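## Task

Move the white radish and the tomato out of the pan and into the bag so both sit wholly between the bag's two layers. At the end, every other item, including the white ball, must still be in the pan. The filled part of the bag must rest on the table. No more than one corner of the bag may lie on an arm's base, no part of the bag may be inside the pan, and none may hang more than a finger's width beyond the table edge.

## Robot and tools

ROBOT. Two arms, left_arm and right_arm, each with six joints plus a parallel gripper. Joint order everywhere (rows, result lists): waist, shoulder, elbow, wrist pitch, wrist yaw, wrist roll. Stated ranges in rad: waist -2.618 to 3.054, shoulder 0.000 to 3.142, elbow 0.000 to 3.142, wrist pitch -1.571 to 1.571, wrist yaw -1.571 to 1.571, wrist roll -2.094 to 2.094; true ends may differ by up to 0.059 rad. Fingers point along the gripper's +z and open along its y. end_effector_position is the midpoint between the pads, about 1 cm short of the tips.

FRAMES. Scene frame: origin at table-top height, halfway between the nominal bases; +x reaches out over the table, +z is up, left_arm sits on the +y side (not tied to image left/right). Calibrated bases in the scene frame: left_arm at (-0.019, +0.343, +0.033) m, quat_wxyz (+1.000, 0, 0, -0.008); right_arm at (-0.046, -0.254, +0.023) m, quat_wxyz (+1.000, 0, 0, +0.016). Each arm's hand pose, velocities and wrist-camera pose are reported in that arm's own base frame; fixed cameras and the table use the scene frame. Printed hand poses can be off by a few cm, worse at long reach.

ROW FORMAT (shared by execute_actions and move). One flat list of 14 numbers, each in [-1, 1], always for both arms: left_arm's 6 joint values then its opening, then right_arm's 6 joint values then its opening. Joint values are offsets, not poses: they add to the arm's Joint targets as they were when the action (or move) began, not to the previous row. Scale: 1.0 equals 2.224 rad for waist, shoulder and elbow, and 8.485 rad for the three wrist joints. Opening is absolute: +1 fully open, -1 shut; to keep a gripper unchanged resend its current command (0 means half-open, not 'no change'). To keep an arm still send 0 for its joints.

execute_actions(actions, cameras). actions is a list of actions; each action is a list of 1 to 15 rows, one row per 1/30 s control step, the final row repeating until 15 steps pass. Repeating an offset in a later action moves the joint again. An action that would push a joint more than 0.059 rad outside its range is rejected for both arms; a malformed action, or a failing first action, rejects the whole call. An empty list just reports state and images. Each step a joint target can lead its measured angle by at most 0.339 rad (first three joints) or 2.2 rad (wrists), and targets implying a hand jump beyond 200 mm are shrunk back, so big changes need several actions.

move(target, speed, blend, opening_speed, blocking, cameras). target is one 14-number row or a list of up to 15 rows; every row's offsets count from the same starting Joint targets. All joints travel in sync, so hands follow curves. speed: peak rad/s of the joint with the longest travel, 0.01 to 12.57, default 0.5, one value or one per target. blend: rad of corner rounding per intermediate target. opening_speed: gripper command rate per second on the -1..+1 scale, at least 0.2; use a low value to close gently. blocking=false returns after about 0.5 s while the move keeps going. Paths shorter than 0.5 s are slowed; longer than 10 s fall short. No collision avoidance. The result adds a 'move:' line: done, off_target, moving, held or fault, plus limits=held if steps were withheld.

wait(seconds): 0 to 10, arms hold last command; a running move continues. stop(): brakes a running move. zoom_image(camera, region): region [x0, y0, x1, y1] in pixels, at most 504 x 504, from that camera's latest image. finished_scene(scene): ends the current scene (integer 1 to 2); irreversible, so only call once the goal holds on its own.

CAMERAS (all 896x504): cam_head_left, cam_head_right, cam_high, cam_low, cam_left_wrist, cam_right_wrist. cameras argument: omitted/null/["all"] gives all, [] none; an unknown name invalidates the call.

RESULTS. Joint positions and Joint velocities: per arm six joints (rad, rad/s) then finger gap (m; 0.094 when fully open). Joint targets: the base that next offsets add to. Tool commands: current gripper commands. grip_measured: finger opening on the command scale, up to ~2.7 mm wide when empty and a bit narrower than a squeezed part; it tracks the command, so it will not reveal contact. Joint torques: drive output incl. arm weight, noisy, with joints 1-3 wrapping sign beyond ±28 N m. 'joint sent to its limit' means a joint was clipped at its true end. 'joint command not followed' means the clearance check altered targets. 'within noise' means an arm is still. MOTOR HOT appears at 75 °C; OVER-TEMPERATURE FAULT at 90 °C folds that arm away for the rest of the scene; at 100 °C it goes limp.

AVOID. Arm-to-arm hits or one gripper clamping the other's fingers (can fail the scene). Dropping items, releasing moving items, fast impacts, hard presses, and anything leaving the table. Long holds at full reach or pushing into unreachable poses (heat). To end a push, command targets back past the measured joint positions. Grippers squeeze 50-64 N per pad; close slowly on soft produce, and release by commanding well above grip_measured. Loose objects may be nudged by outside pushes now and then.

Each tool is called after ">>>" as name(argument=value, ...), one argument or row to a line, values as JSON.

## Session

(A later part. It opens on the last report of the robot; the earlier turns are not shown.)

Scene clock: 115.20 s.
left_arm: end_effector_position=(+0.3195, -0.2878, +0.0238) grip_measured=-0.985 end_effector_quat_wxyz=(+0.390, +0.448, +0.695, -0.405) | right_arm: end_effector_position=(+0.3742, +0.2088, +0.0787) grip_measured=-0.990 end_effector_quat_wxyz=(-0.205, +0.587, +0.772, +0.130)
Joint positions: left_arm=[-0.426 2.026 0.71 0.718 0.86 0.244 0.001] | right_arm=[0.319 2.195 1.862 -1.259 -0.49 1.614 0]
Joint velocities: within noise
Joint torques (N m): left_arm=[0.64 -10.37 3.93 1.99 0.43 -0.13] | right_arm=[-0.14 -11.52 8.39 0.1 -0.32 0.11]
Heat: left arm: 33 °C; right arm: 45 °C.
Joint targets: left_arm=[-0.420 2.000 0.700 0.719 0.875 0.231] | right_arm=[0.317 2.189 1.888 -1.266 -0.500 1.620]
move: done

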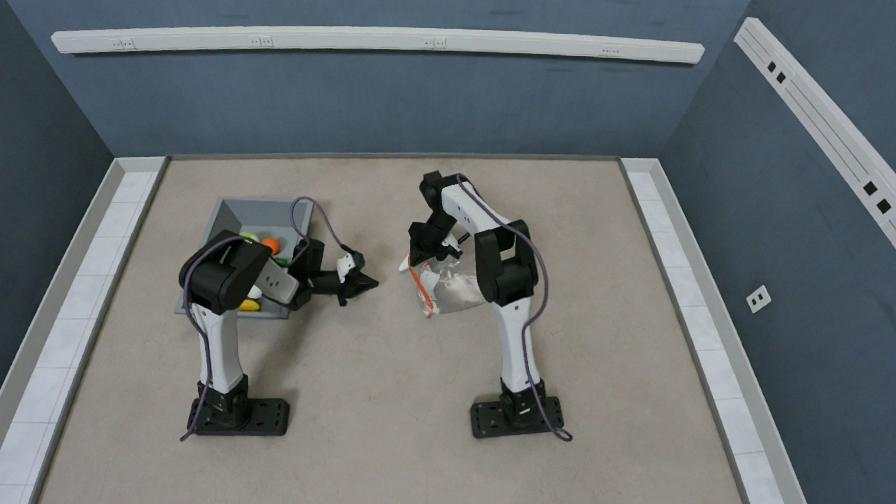

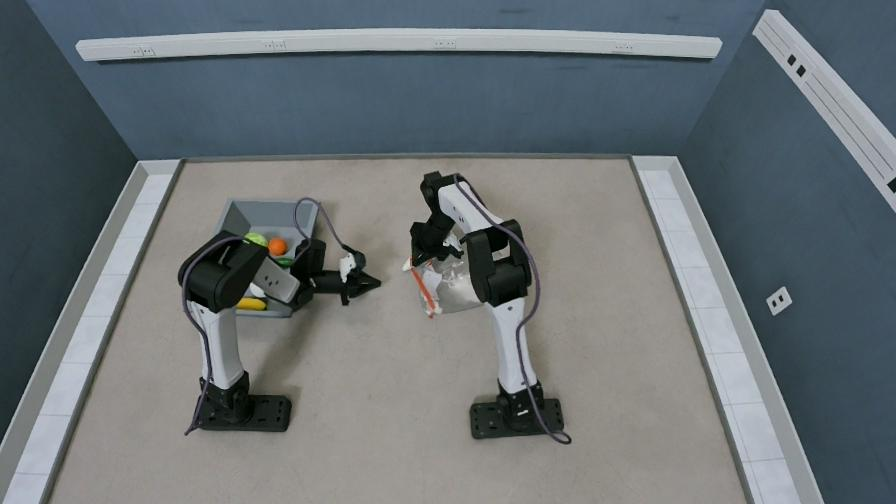

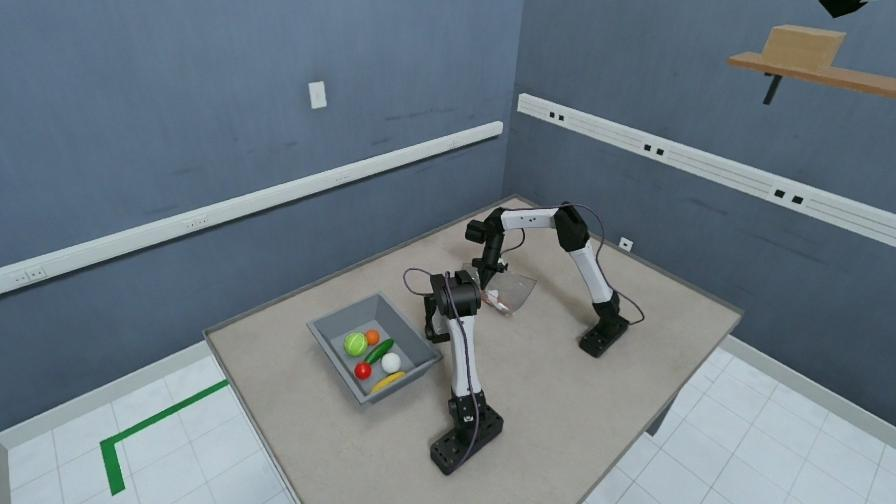

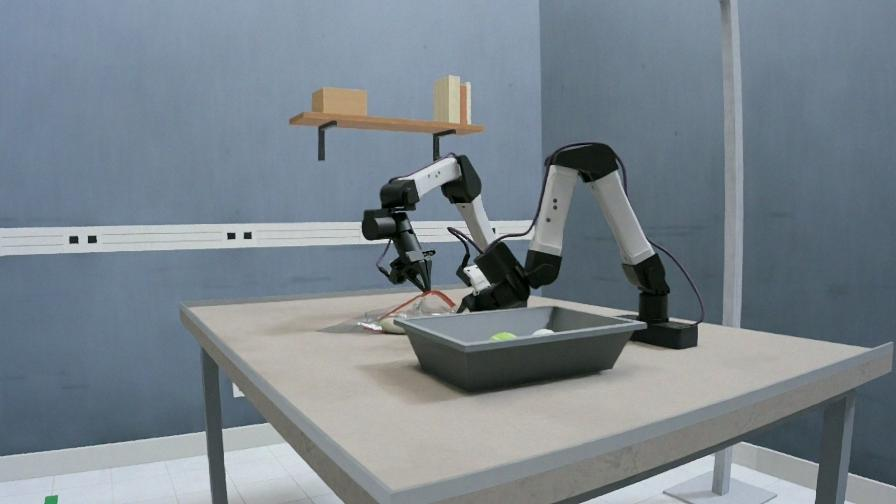

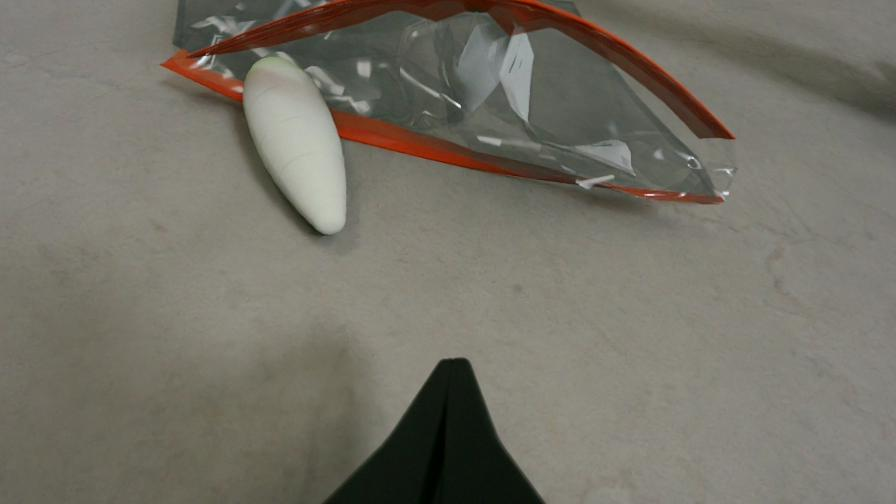

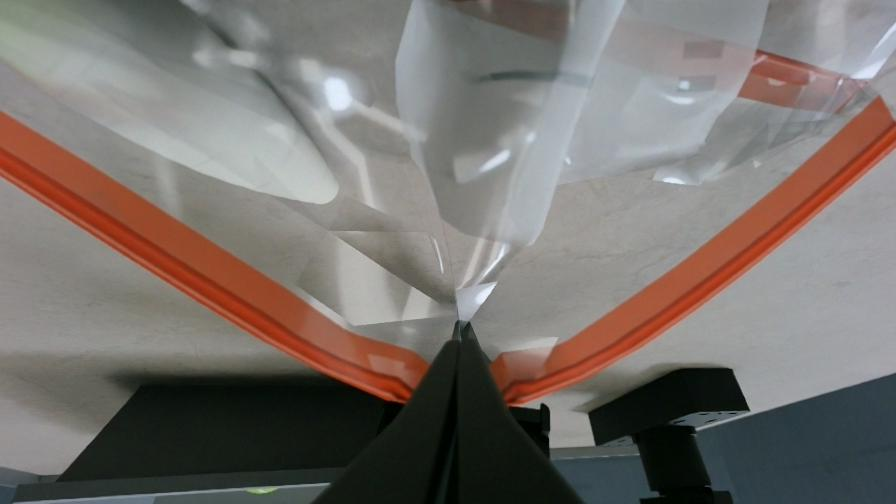

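>>> move(
  target=[0,0,0,0,0,0,0.0,0.0196,-0.103,-0.1353,0.0124,0,0,-1],
  speed=0.2,
)

>>> zoom_image(
  camera="cam_head_left",
  region=[340, 210, 500, 340],
)

Scene clock: 118.27 s.
left_arm: end_effector_position=(+0.3194, -0.2879, +0.0238) grip_measured=-0.002 end_effector_quat_wxyz=(+0.389, +0.448, +0.695, -0.406) | right_arm: end_effector_position=(+0.3253, +0.2067, +0.0826) grip_measured=-0.990 end_effector_quat_wxyz=(-0.206, +0.573, +0.783, +0.128)
Joint positions: left_arm=[-0.426 2.026 0.71 0.718 0.861 0.243 0.047] | right_arm=[0.355 2.009 1.593 -1.17 -0.49 1.614 0]
Joint velocities: within noise
Joint torques (N m): left_arm=[0.57 -10.37 3.95 1.99 0.42 -0.14] | right_arm=[0.66 -13.85 5.34 0.25 -0.32 0.11]
Heat: left arm: 33 °C; right arm: 46 °C.
Joint targets: left_arm=[-0.420 2.000 0.700 0.719 0.875 0.231] | right_arm=[0.361 1.960 1.588 -1.160 -0.500 1.620]
move: off_target (right_arm); right_arm: the shoulder is farthest, 0.049 rad from its target

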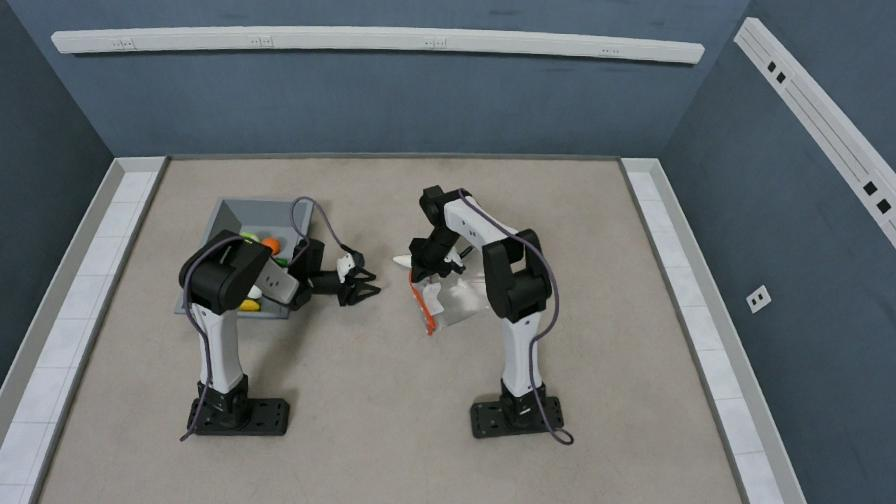

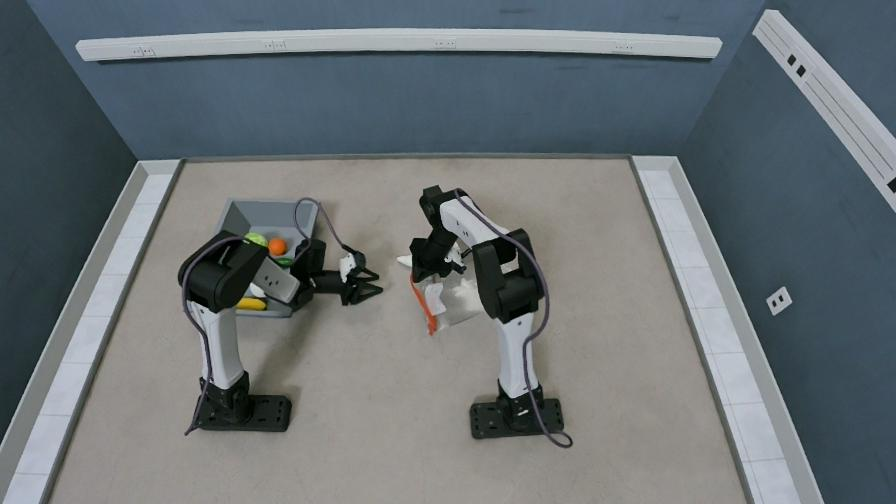

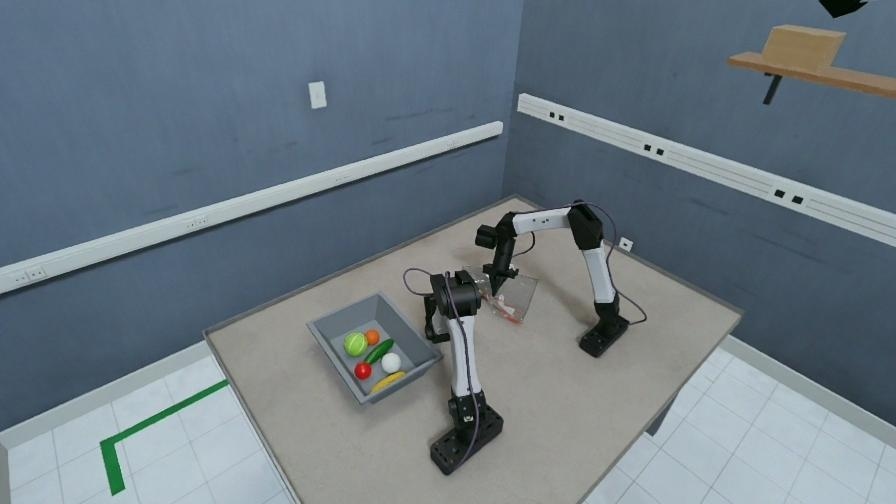

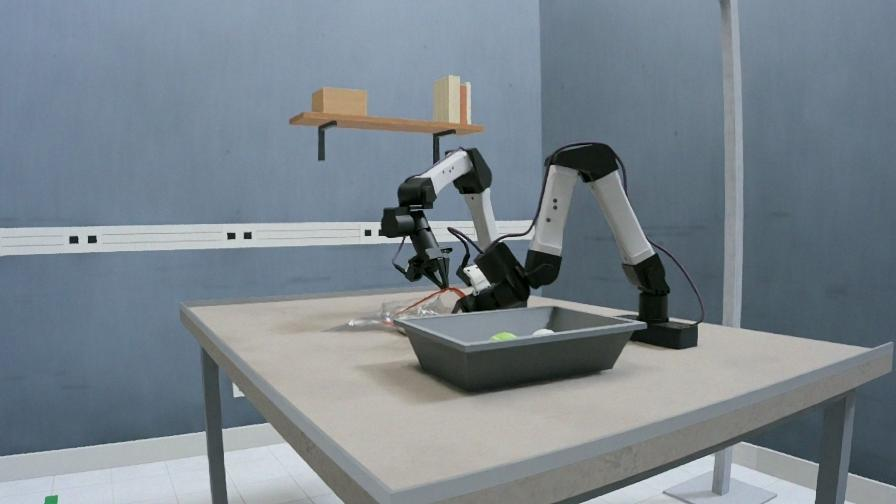

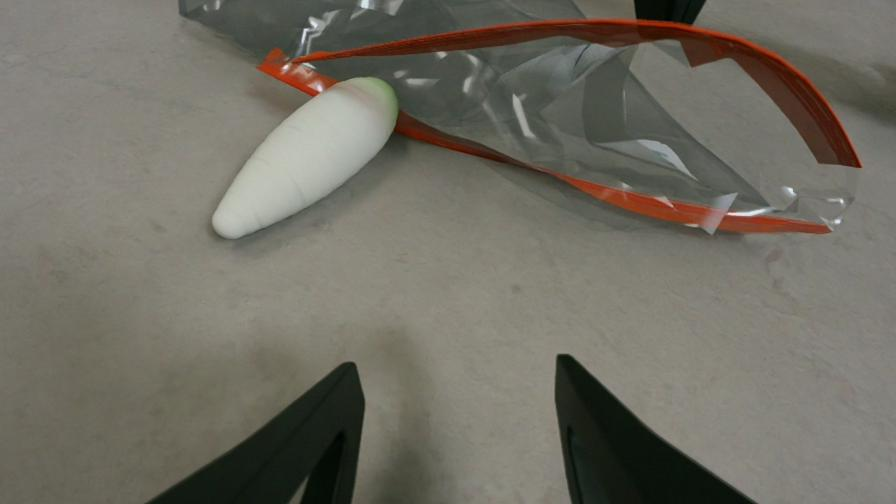

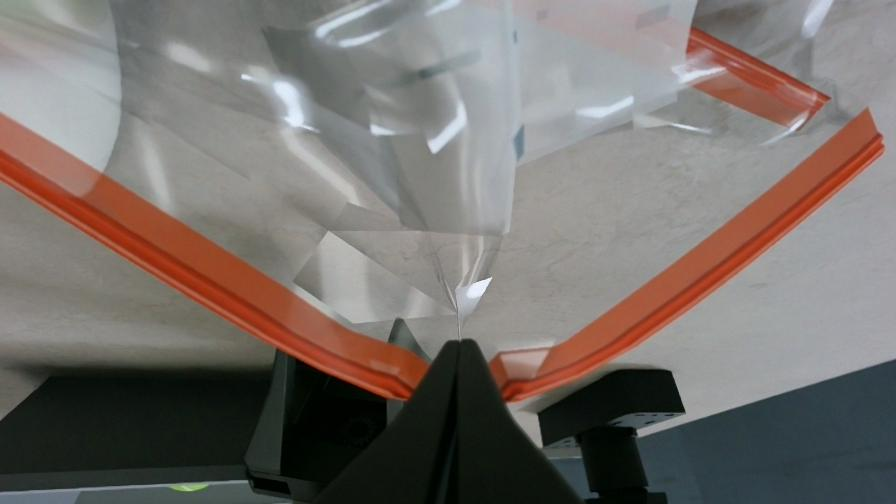

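Scaled by 3.150 from the camera's 896x504 image, which has a finer 1280x720 frame.

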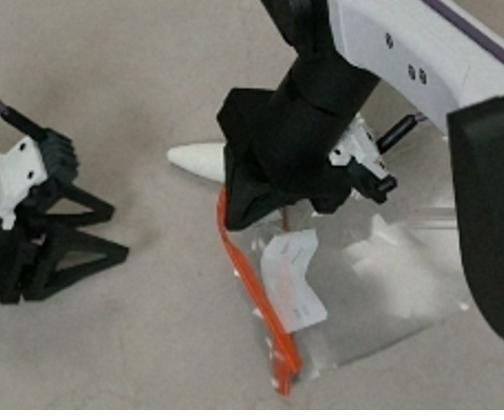

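>>> move(
  target=[
    [0,-0.1349,0.1349,-0.1083,-0.056,-0.0979,0.1,0,0,0,0,0,0,-1],
    [-0.1335,0.1929,0.687,-0.2051,-0.1031,-0.2629,0.1,0,0.02,0,0,0,0,-1],
  ],
  speed=0.7,
  blend=0.1,
)

>>> zoom_image(
  camera="cam_head_left",
  region=[340, 210, 500, 340],
)

Scene clock: 124.53 s.
left_arm: end_effector_position=(+0.4249, -0.3665, +0.0806) grip_measured=+0.098 end_effector_quat_wxyz=(+0.037, -0.519, +0.827, -0.214) | right_arm: end_effector_position=(+0.3255, +0.2068, +0.0826) grip_measured=-0.990 end_effector_quat_wxyz=(-0.206, +0.573, +0.783, +0.128)
Joint positions: left_arm=[-0.693 2.351 2.12 -0.906 0.062 -1.826 0.052] | right_arm=[0.355 2.009 1.593 -1.169 -0.49 1.614 0]
Joint velocities: within noise
Joint torques (N m): left_arm=[0.72 -13.34 7.23 1.25 -0.01 0.01] | right_arm=[0.66 -10.03 5.37 0.26 -0.32 0.12]
Heat: left arm: 34 °C; right arm: 47 °C.
Joint targets: left_arm=[-0.688 2.348 2.115 -0.908 0.063 -1.823] | right_arm=[0.361 2.003 1.588 -1.161 -0.500 1.620]
move: held (left_arm; a check stopped the path); path passed 1 of 2 targets; limits=held; left_arm: the wrist roll is farthest, 0.173 rad from its target
joint command not followed: on one or more control steps a check withheld the commanded joint targets of the left arm, and it was not sent them on those steps.
cause: the commanded joint targets, or the way to them, would bring a part of the robot too close to another arm (this arm's wrist (the part past the wrist pitch) and the right arm's wrist (the part past the wrist pitch), at the place that arm is still heading or pushing toward).

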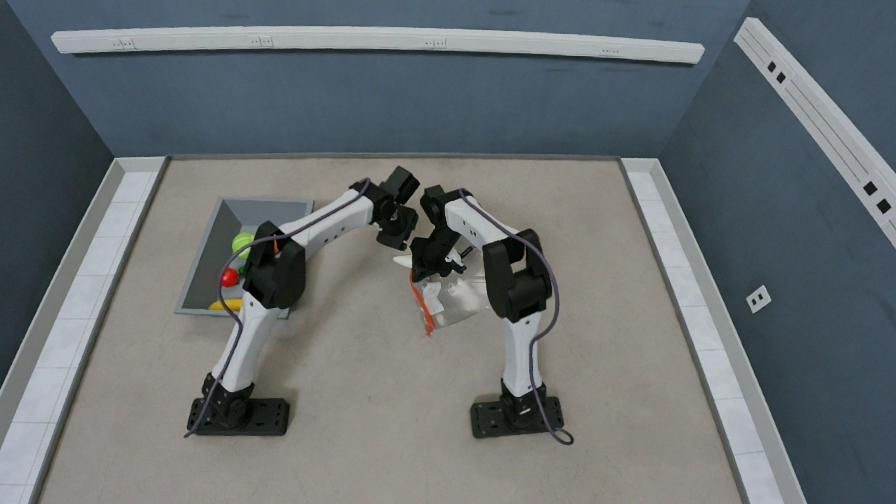

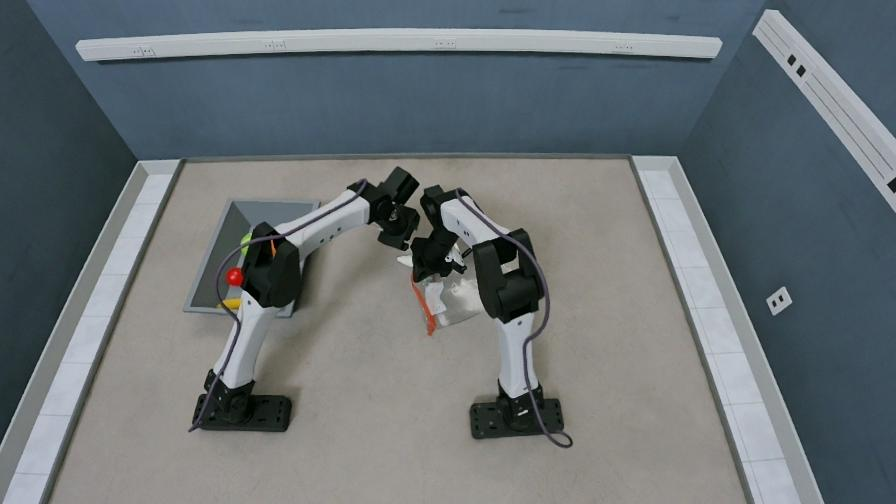

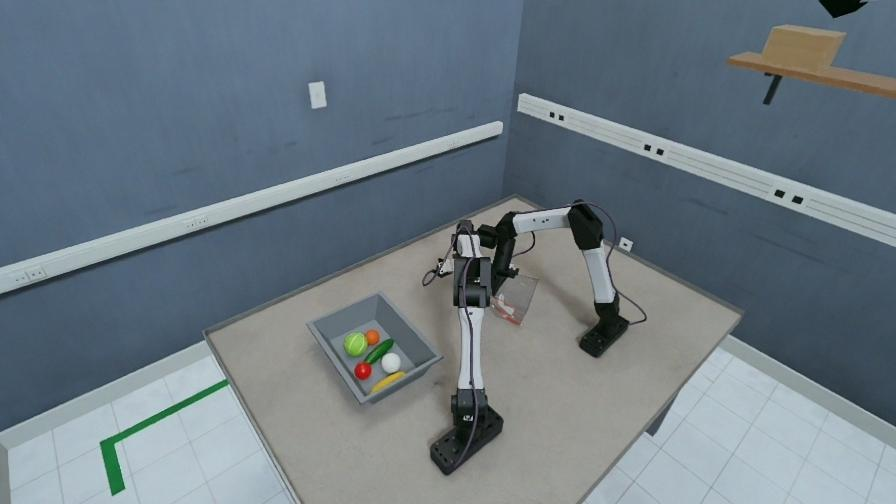

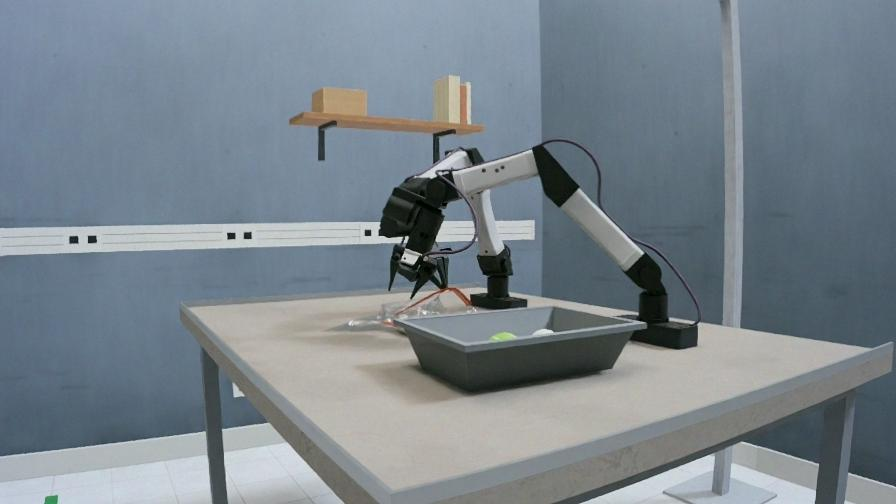

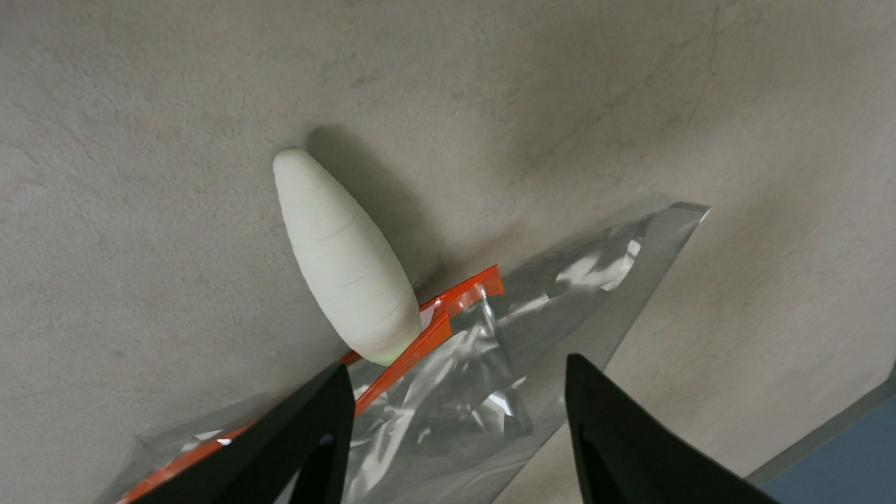

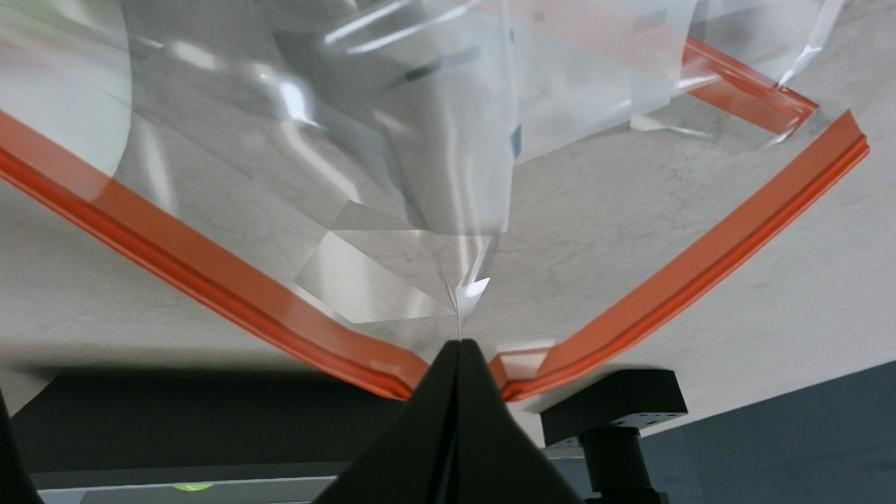

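Scaled by 3.150 from the camera's 896x504 image, which has a finer 1280x720 frame.

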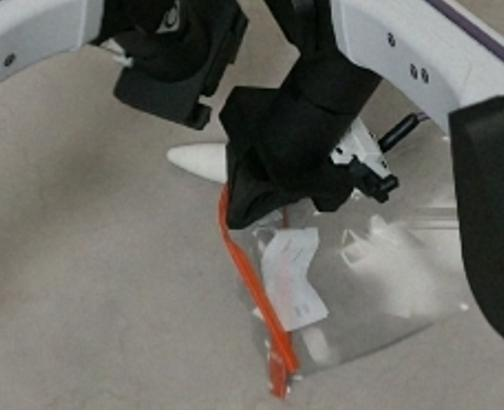

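>>> move(
  target=[
    [0.13,-0.156,-0.05,0,0,0.1,0.1,0,0,0,0,0,0,-1],
    [0.13,-0.156,-0.05,0,0,0.1,0.1,0.0427,-0.0978,-0.1241,0.008,0,0,-1],
  ],
  speed=[0.5,0.25],
)

>>> zoom_image(
  camera="cam_head_left",
  region=[340, 210, 500, 340],
)

Scene clock: 128.67 s.
left_arm: end_effector_position=(+0.4857, -0.2170, +0.2129) grip_measured=+0.098 end_effector_quat_wxyz=(+0.228, -0.264, +0.909, -0.228) | right_arm: end_effector_position=(+0.2534, +0.2126, +0.0761) grip_measured=-0.990 end_effector_quat_wxyz=(-0.219, +0.537, +0.807, +0.107)
Joint positions: left_arm=[-0.4 2.029 2.019 -0.906 0.062 -0.987 0.052] | right_arm=[0.451 1.827 1.316 -1.101 -0.491 1.614 0]
Joint velocities: within noise
Joint torques (N m): left_arm=[0.28 -13.16 6.5 1.73 0 0.1] | right_arm=[0.58 -11.48 5.23 0.28 -0.32 0.12]
Heat: left arm: 35 °C; right arm: 47 °C.
Joint targets: left_arm=[-0.399 2.002 2.004 -0.909 0.063 -0.974] | right_arm=[0.456 1.786 1.311 -1.093 -0.500 1.620]
move: off_target (right_arm); right_arm: the shoulder is farthest, 0.042 rad from its target

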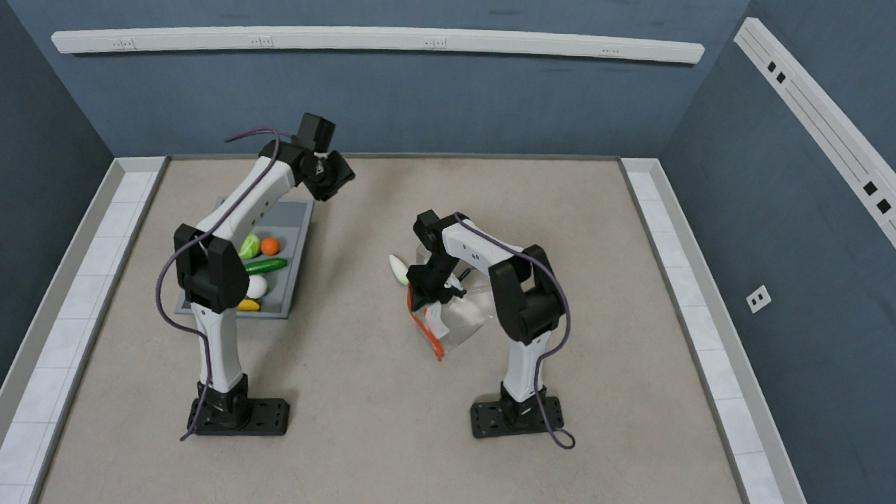

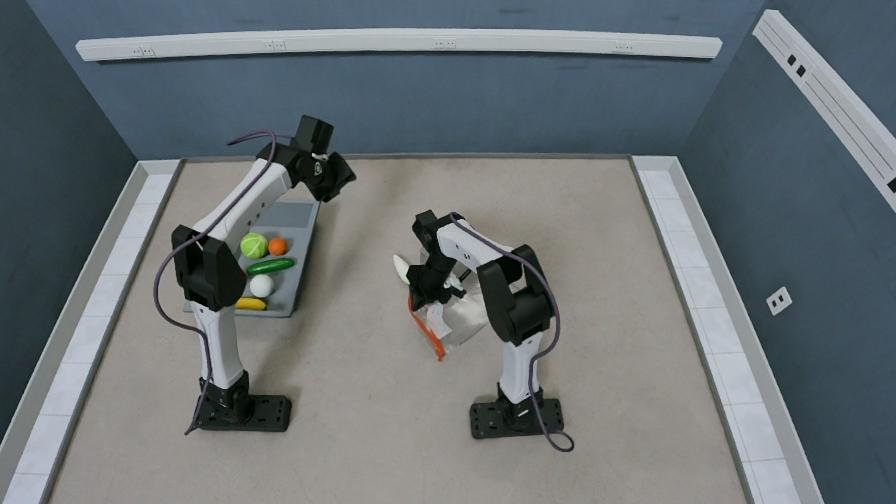

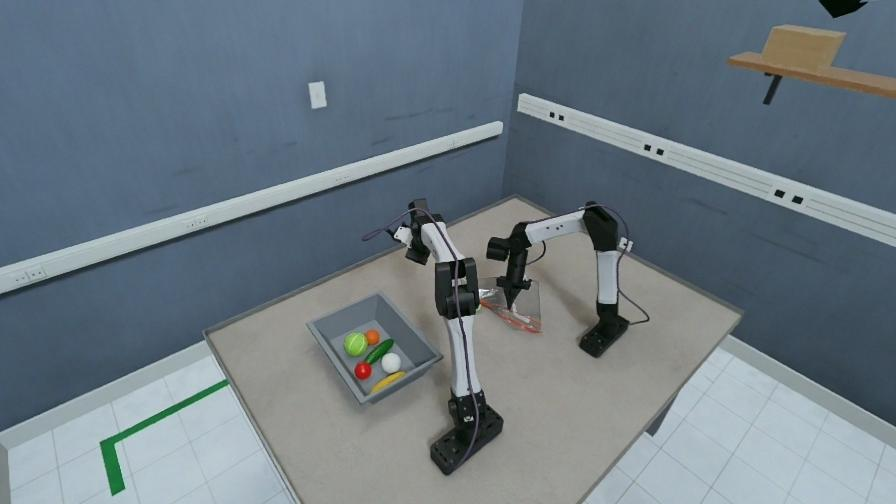

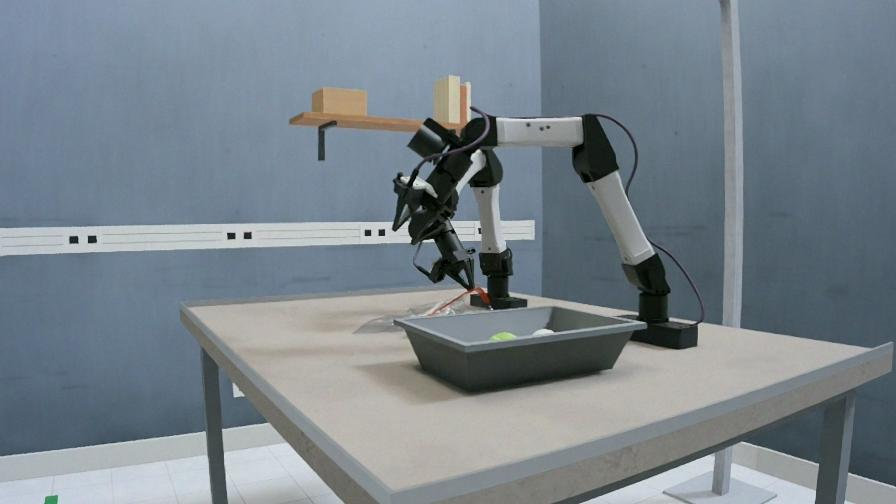

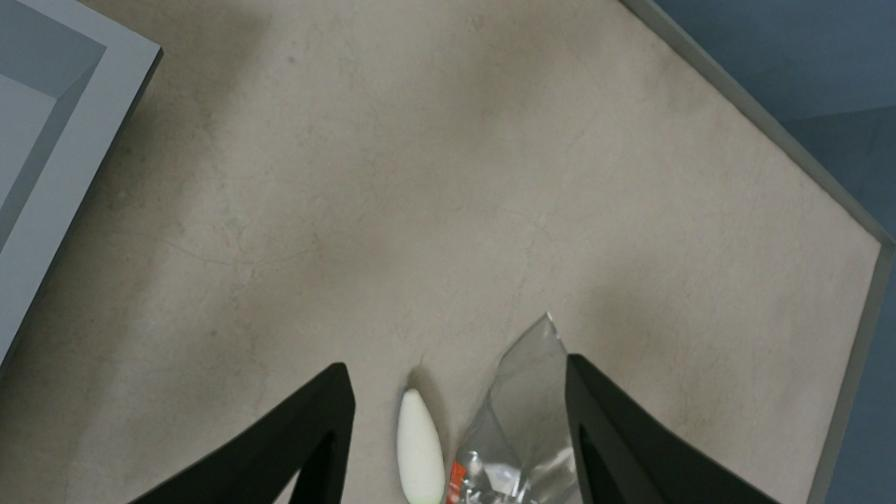

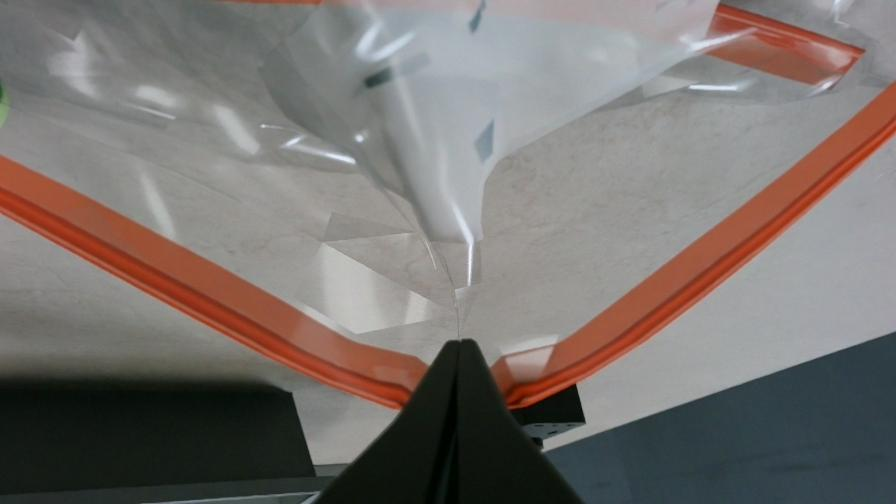

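Scaled by 3.150 from the camera's 896x504 image, which has a finer 1280x720 frame.

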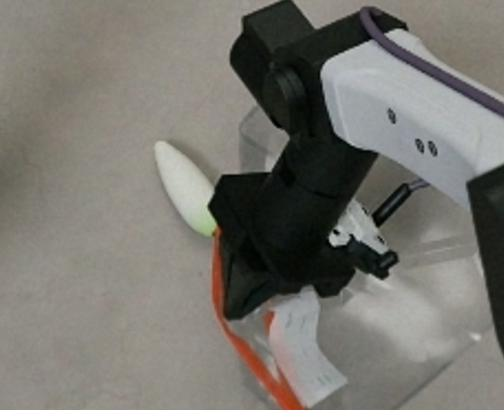

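>>> move(
  target=[-0.1475,0.1457,0.0441,-0.0105,-0.0074,-0.0322,0.3,0,0.0135,0,0,0,0,-1],
  speed=0.5,
  cameras=["cam_left_wrist","cam_head_left","cam_low"],
)

Scene clock: 131.23 s.
left_arm: end_effector_position=(+0.3964, -0.3605, +0.0793) grip_measured=+0.298 end_effector_quat_wxyz=(+0.091, -0.243, +0.954, -0.151) | right_arm: end_effector_position=(+0.2536, +0.2127, +0.0760) grip_measured=-0.990 end_effector_quat_wxyz=(-0.219, +0.537, +0.808, +0.108)
Joint positions: left_arm=[-0.733 2.313 2.08 -0.984 0.017 -1.235 0.061] | right_arm=[0.451 1.827 1.316 -1.1 -0.491 1.614 0]
Joint velocities: within noise
Joint torques (N m): left_arm=[0.66 -11.89 9.78 1.01 -0.19 -0.12] | right_arm=[0.46 -8.87 5.23 0.21 -0.32 0.12]
Heat: left arm: 36 °C; right arm: 47 °C.
Joint targets: left_arm=[-0.727 2.326 2.102 -0.997 0.000 -1.248] | right_arm=[0.456 1.816 1.311 -1.092 -0.500 1.620]
move: done
Images, in order (width x height): cam_head_left 896x504, cam_low 896x504, cam_left_wrist 896x504.

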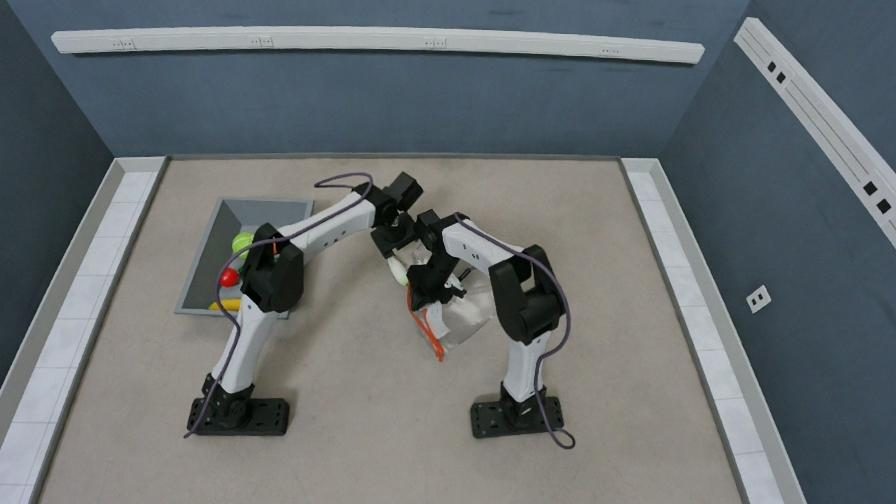

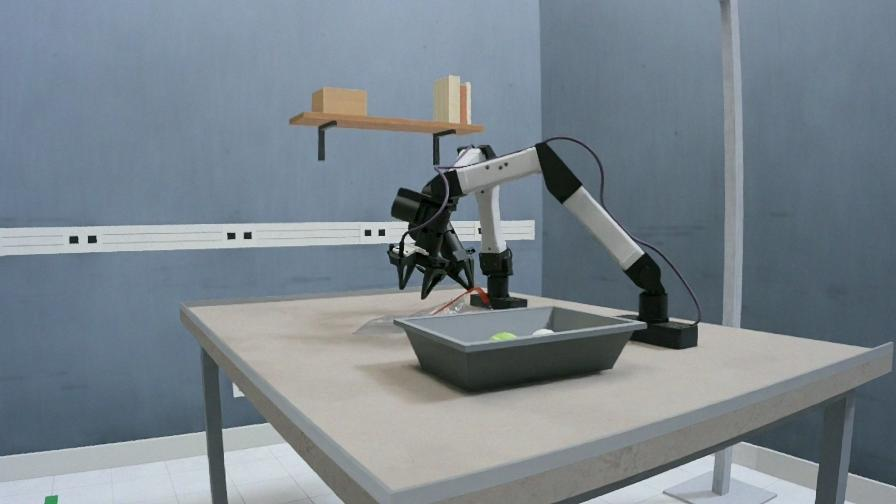

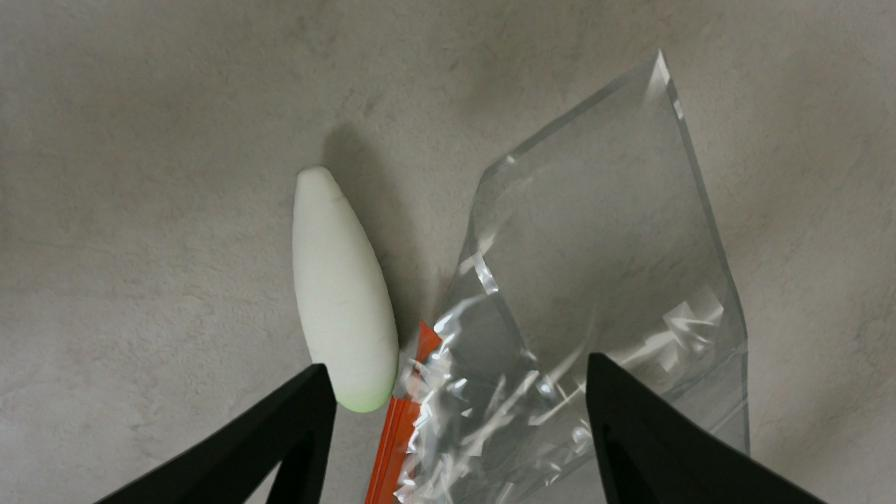

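>>> move(
  target=[-0.0076,0.0067,-0.0477,0.0039,0,-0.0262,0.3,0,0,0,0,0,0,-1],
  speed=0.3,
  cameras=["cam_left_wrist"],
)

Scene clock: 133.20 s.
left_arm: end_effector_position=(+0.3838, -0.3521, +0.0544) grip_measured=+0.298 end_effector_quat_wxyz=(+0.059, -0.347, +0.927, -0.132) | right_arm: end_effector_position=(+0.2536, +0.2127, +0.0760) grip_measured=-0.990 end_effector_quat_wxyz=(-0.219, +0.537, +0.808, +0.108)
Joint positions: left_arm=[-0.737 2.316 2.007 -0.973 0.016 -1.457 0.061] | right_arm=[0.451 1.827 1.316 -1.1 -0.491 1.614 0]
Joint velocities: within noise
Joint torques (N m): left_arm=[-0.27 -10.84 6.37 1.1 -0.19 -0.13] | right_arm=[0.43 -8.85 5.23 0.2 -0.32 0.12]
Heat: left arm: 36 °C; right arm: 47 °C.
Joint targets: left_arm=[-0.744 2.341 1.996 -0.964 0.000 -1.470] | right_arm=[0.456 1.816 1.311 -1.092 -0.500 1.620]
move: done
Images, in order (width x height): cam_left_wrist 896x504.

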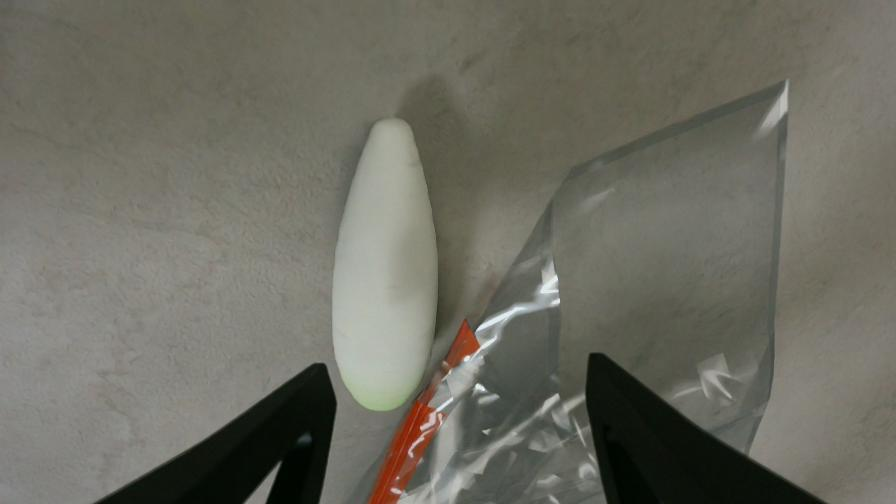

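>>> move(
  target=[-0.0125,0.0028,-0.058,0.0163,0,0,0.15,0,0,0,0,0,0,-1],
  speed=0.25,
  cameras=["cam_left_wrist"],
)

Scene clock: 134.90 s.
left_arm: end_effector_position=(+0.3709, -0.3609, +0.0181) grip_measured=+0.152 end_effector_quat_wxyz=(+0.057, -0.334, +0.931, -0.132) | right_arm: end_effector_position=(+0.2536, +0.2127, +0.0760) grip_measured=-0.990 end_effector_quat_wxyz=(-0.219, +0.537, +0.808, +0.108)
Joint positions: left_arm=[-0.767 2.325 1.877 -0.835 0.015 -1.458 0.054] | right_arm=[0.451 1.827 1.316 -1.1 -0.491 1.614 0]
Joint velocities: within noise
Joint torques (N m): left_arm=[-0.17 -10.97 6.32 1.07 -0.19 -0.13] | right_arm=[0.54 -8.84 5.24 0.21 -0.32 0.12]
Heat: left arm: 37 °C; right arm: 47 °C.
Joint targets: left_arm=[-0.772 2.347 1.867 -0.826 0.000 -1.470] | right_arm=[0.456 1.816 1.311 -1.092 -0.500 1.620]
move: done
Images, in order (width x height): cam_left_wrist 896x504.

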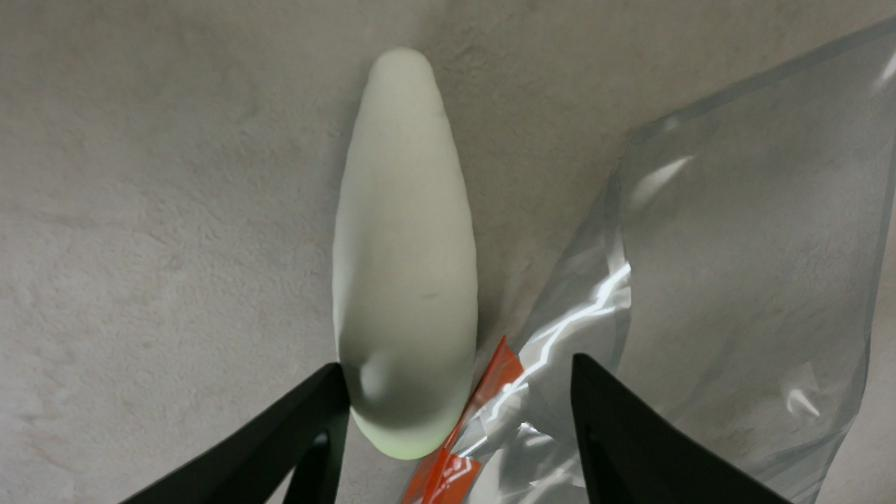

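>>> move(
  target=[0.0014,0.005,-0.046,0.013,0,0,0.15,0,0,0,0,0,0,-1],
  speed=0.2,
  cameras=["cam_left_wrist"],
)

Scene clock: 136.37 s.
left_arm: end_effector_position=(+0.3681, -0.3580, -0.0071) grip_measured=+0.151 end_effector_quat_wxyz=(+0.058, -0.334, +0.931, -0.135) | right_arm: end_effector_position=(+0.2536, +0.2127, +0.0760) grip_measured=-0.990 end_effector_quat_wxyz=(-0.219, +0.537, +0.808, +0.108)
Joint positions: left_arm=[-0.767 2.33 1.781 -0.727 0.015 -1.458 0.054] | right_arm=[0.451 1.827 1.316 -1.1 -0.491 1.614 0]
Joint velocities: left_arm=[within noise] | right_arm=[0.002 0.012 -0.007 -0.168 0.051 0.007 0]
Joint torques (N m): left_arm=[0.06 -10.44 5.56 1.14 -0.19 -0.13] | right_arm=[0.53 -8.85 5.24 0.21 -0.32 0.13]
Heat: left arm: 37 °C; right arm: 47 °C.
Joint targets: left_arm=[-0.768 2.358 1.764 -0.716 0.001 -1.470] | right_arm=[0.456 1.816 1.311 -1.092 -0.500 1.620]
move: done
Images, in order (width x height): cam_left_wrist 896x504.

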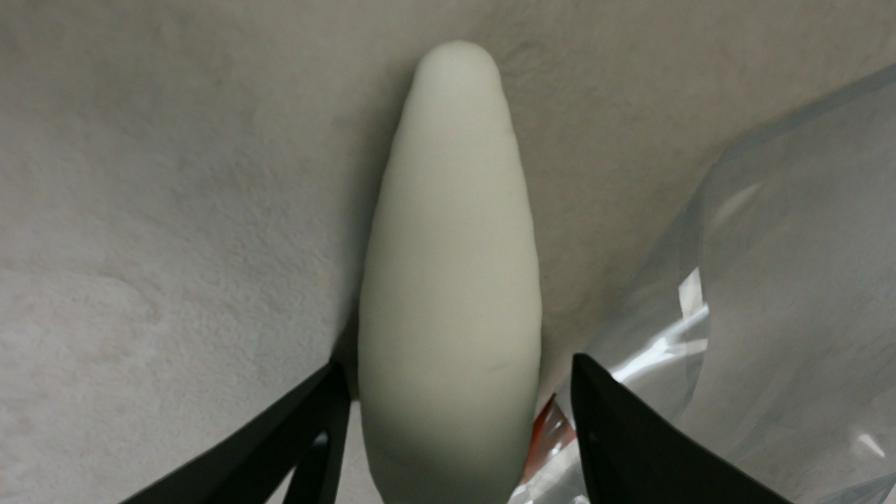

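>>> move(
  target=[0.0157,0.0184,0.0234,-0.0012,0,0.004,0.15,0,0,0,0,0,0,-1],
  speed=0.15,
  cameras=["cam_left_wrist"],
)

Scene clock: 137.53 s.
left_arm: end_effector_position=(+0.3807, -0.3550, -0.0073) grip_measured=+0.151 end_effector_quat_wxyz=(+0.063, -0.341, +0.928, -0.139) | right_arm: end_effector_position=(+0.2536, +0.2127, +0.0760) grip_measured=-0.990 end_effector_quat_wxyz=(-0.219, +0.537, +0.808, +0.108)
Joint positions: left_arm=[-0.746 2.35 1.811 -0.727 0.015 -1.452 0.054] | right_arm=[0.451 1.827 1.316 -1.1 -0.491 1.614 0]
Joint velocities: within noise
Joint torques (N m): left_arm=[1.16 -8.91 7.84 1.04 -0.19 0.1] | right_arm=[0.54 -8.84 5.22 0.2 -0.31 0.12]
Heat: left arm: 37 °C; right arm: 47 °C.
Joint targets: left_arm=[-0.734 2.399 1.817 -0.726 0.001 -1.436] | right_arm=[0.456 1.816 1.311 -1.092 -0.500 1.620]
move: off_target (left_arm); left_arm: the shoulder is farthest, 0.049 rad from its target
Images, in order (width x height): cam_left_wrist 896x504.

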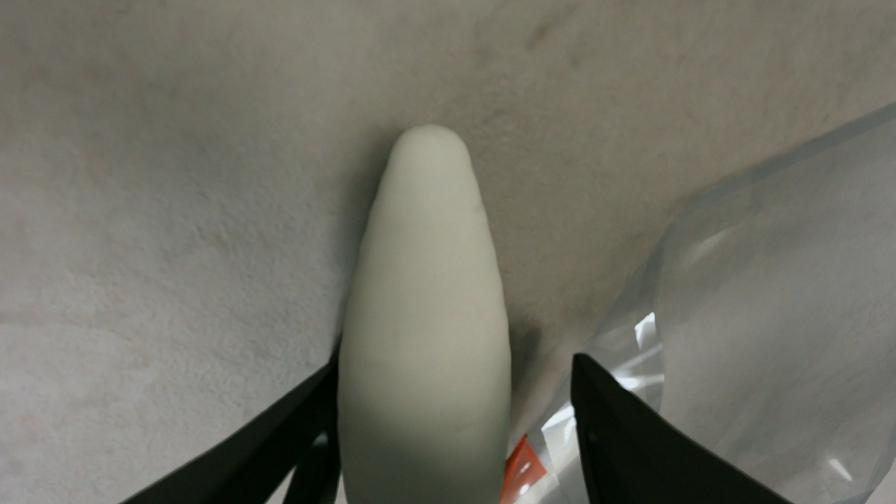

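>>> move(
  target=[0,-0.01,0,0,0,0,-0.5,0,0,0,0,0,0,-1],
  speed=0.15,
  opening_speed=0.5,
  cameras=["cam_left_wrist"],
)

Scene clock: 139.33 s.
left_arm: end_effector_position=(+0.3825, -0.3529, -0.0076) grip_measured=-0.353 end_effector_quat_wxyz=(+0.063, -0.342, +0.927, -0.138) | right_arm: end_effector_position=(+0.2536, +0.2127, +0.0760) grip_measured=-0.990 end_effector_quat_wxyz=(-0.219, +0.537, +0.808, +0.108)
Joint positions: left_arm=[-0.74 2.35 1.811 -0.727 0.015 -1.448 0.03] | right_arm=[0.451 1.827 1.316 -1.1 -0.491 1.614 0]
Joint velocities: within noise
Joint torques (N m): left_arm=[0.73 -10.67 7.77 1.04 -0.19 0.09] | right_arm=[0.51 -8.85 5.22 0.21 -0.32 0.12]
Heat: left arm: 37 °C; right arm: 47 °C.
Joint targets: left_arm=[-0.734 2.377 1.816 -0.726 0.001 -1.436] | right_arm=[0.456 1.816 1.311 -1.092 -0.500 1.620]
move: done
Images, in order (width x height): cam_left_wrist 896x504.

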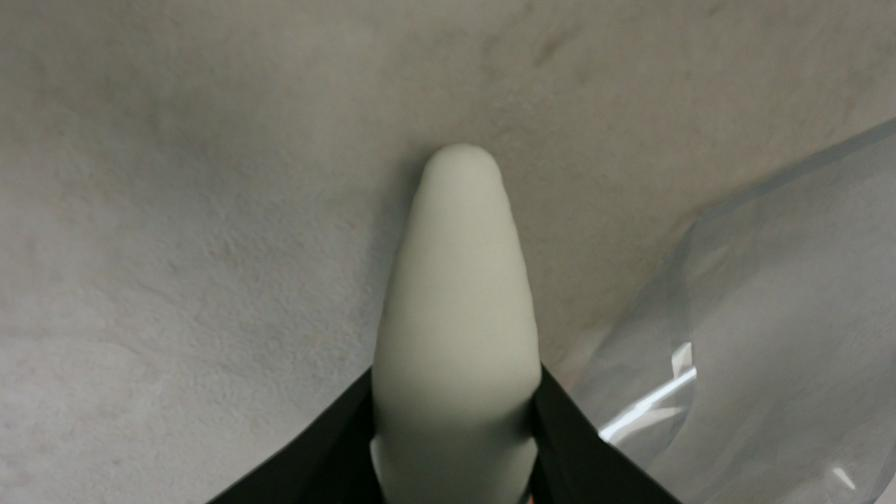

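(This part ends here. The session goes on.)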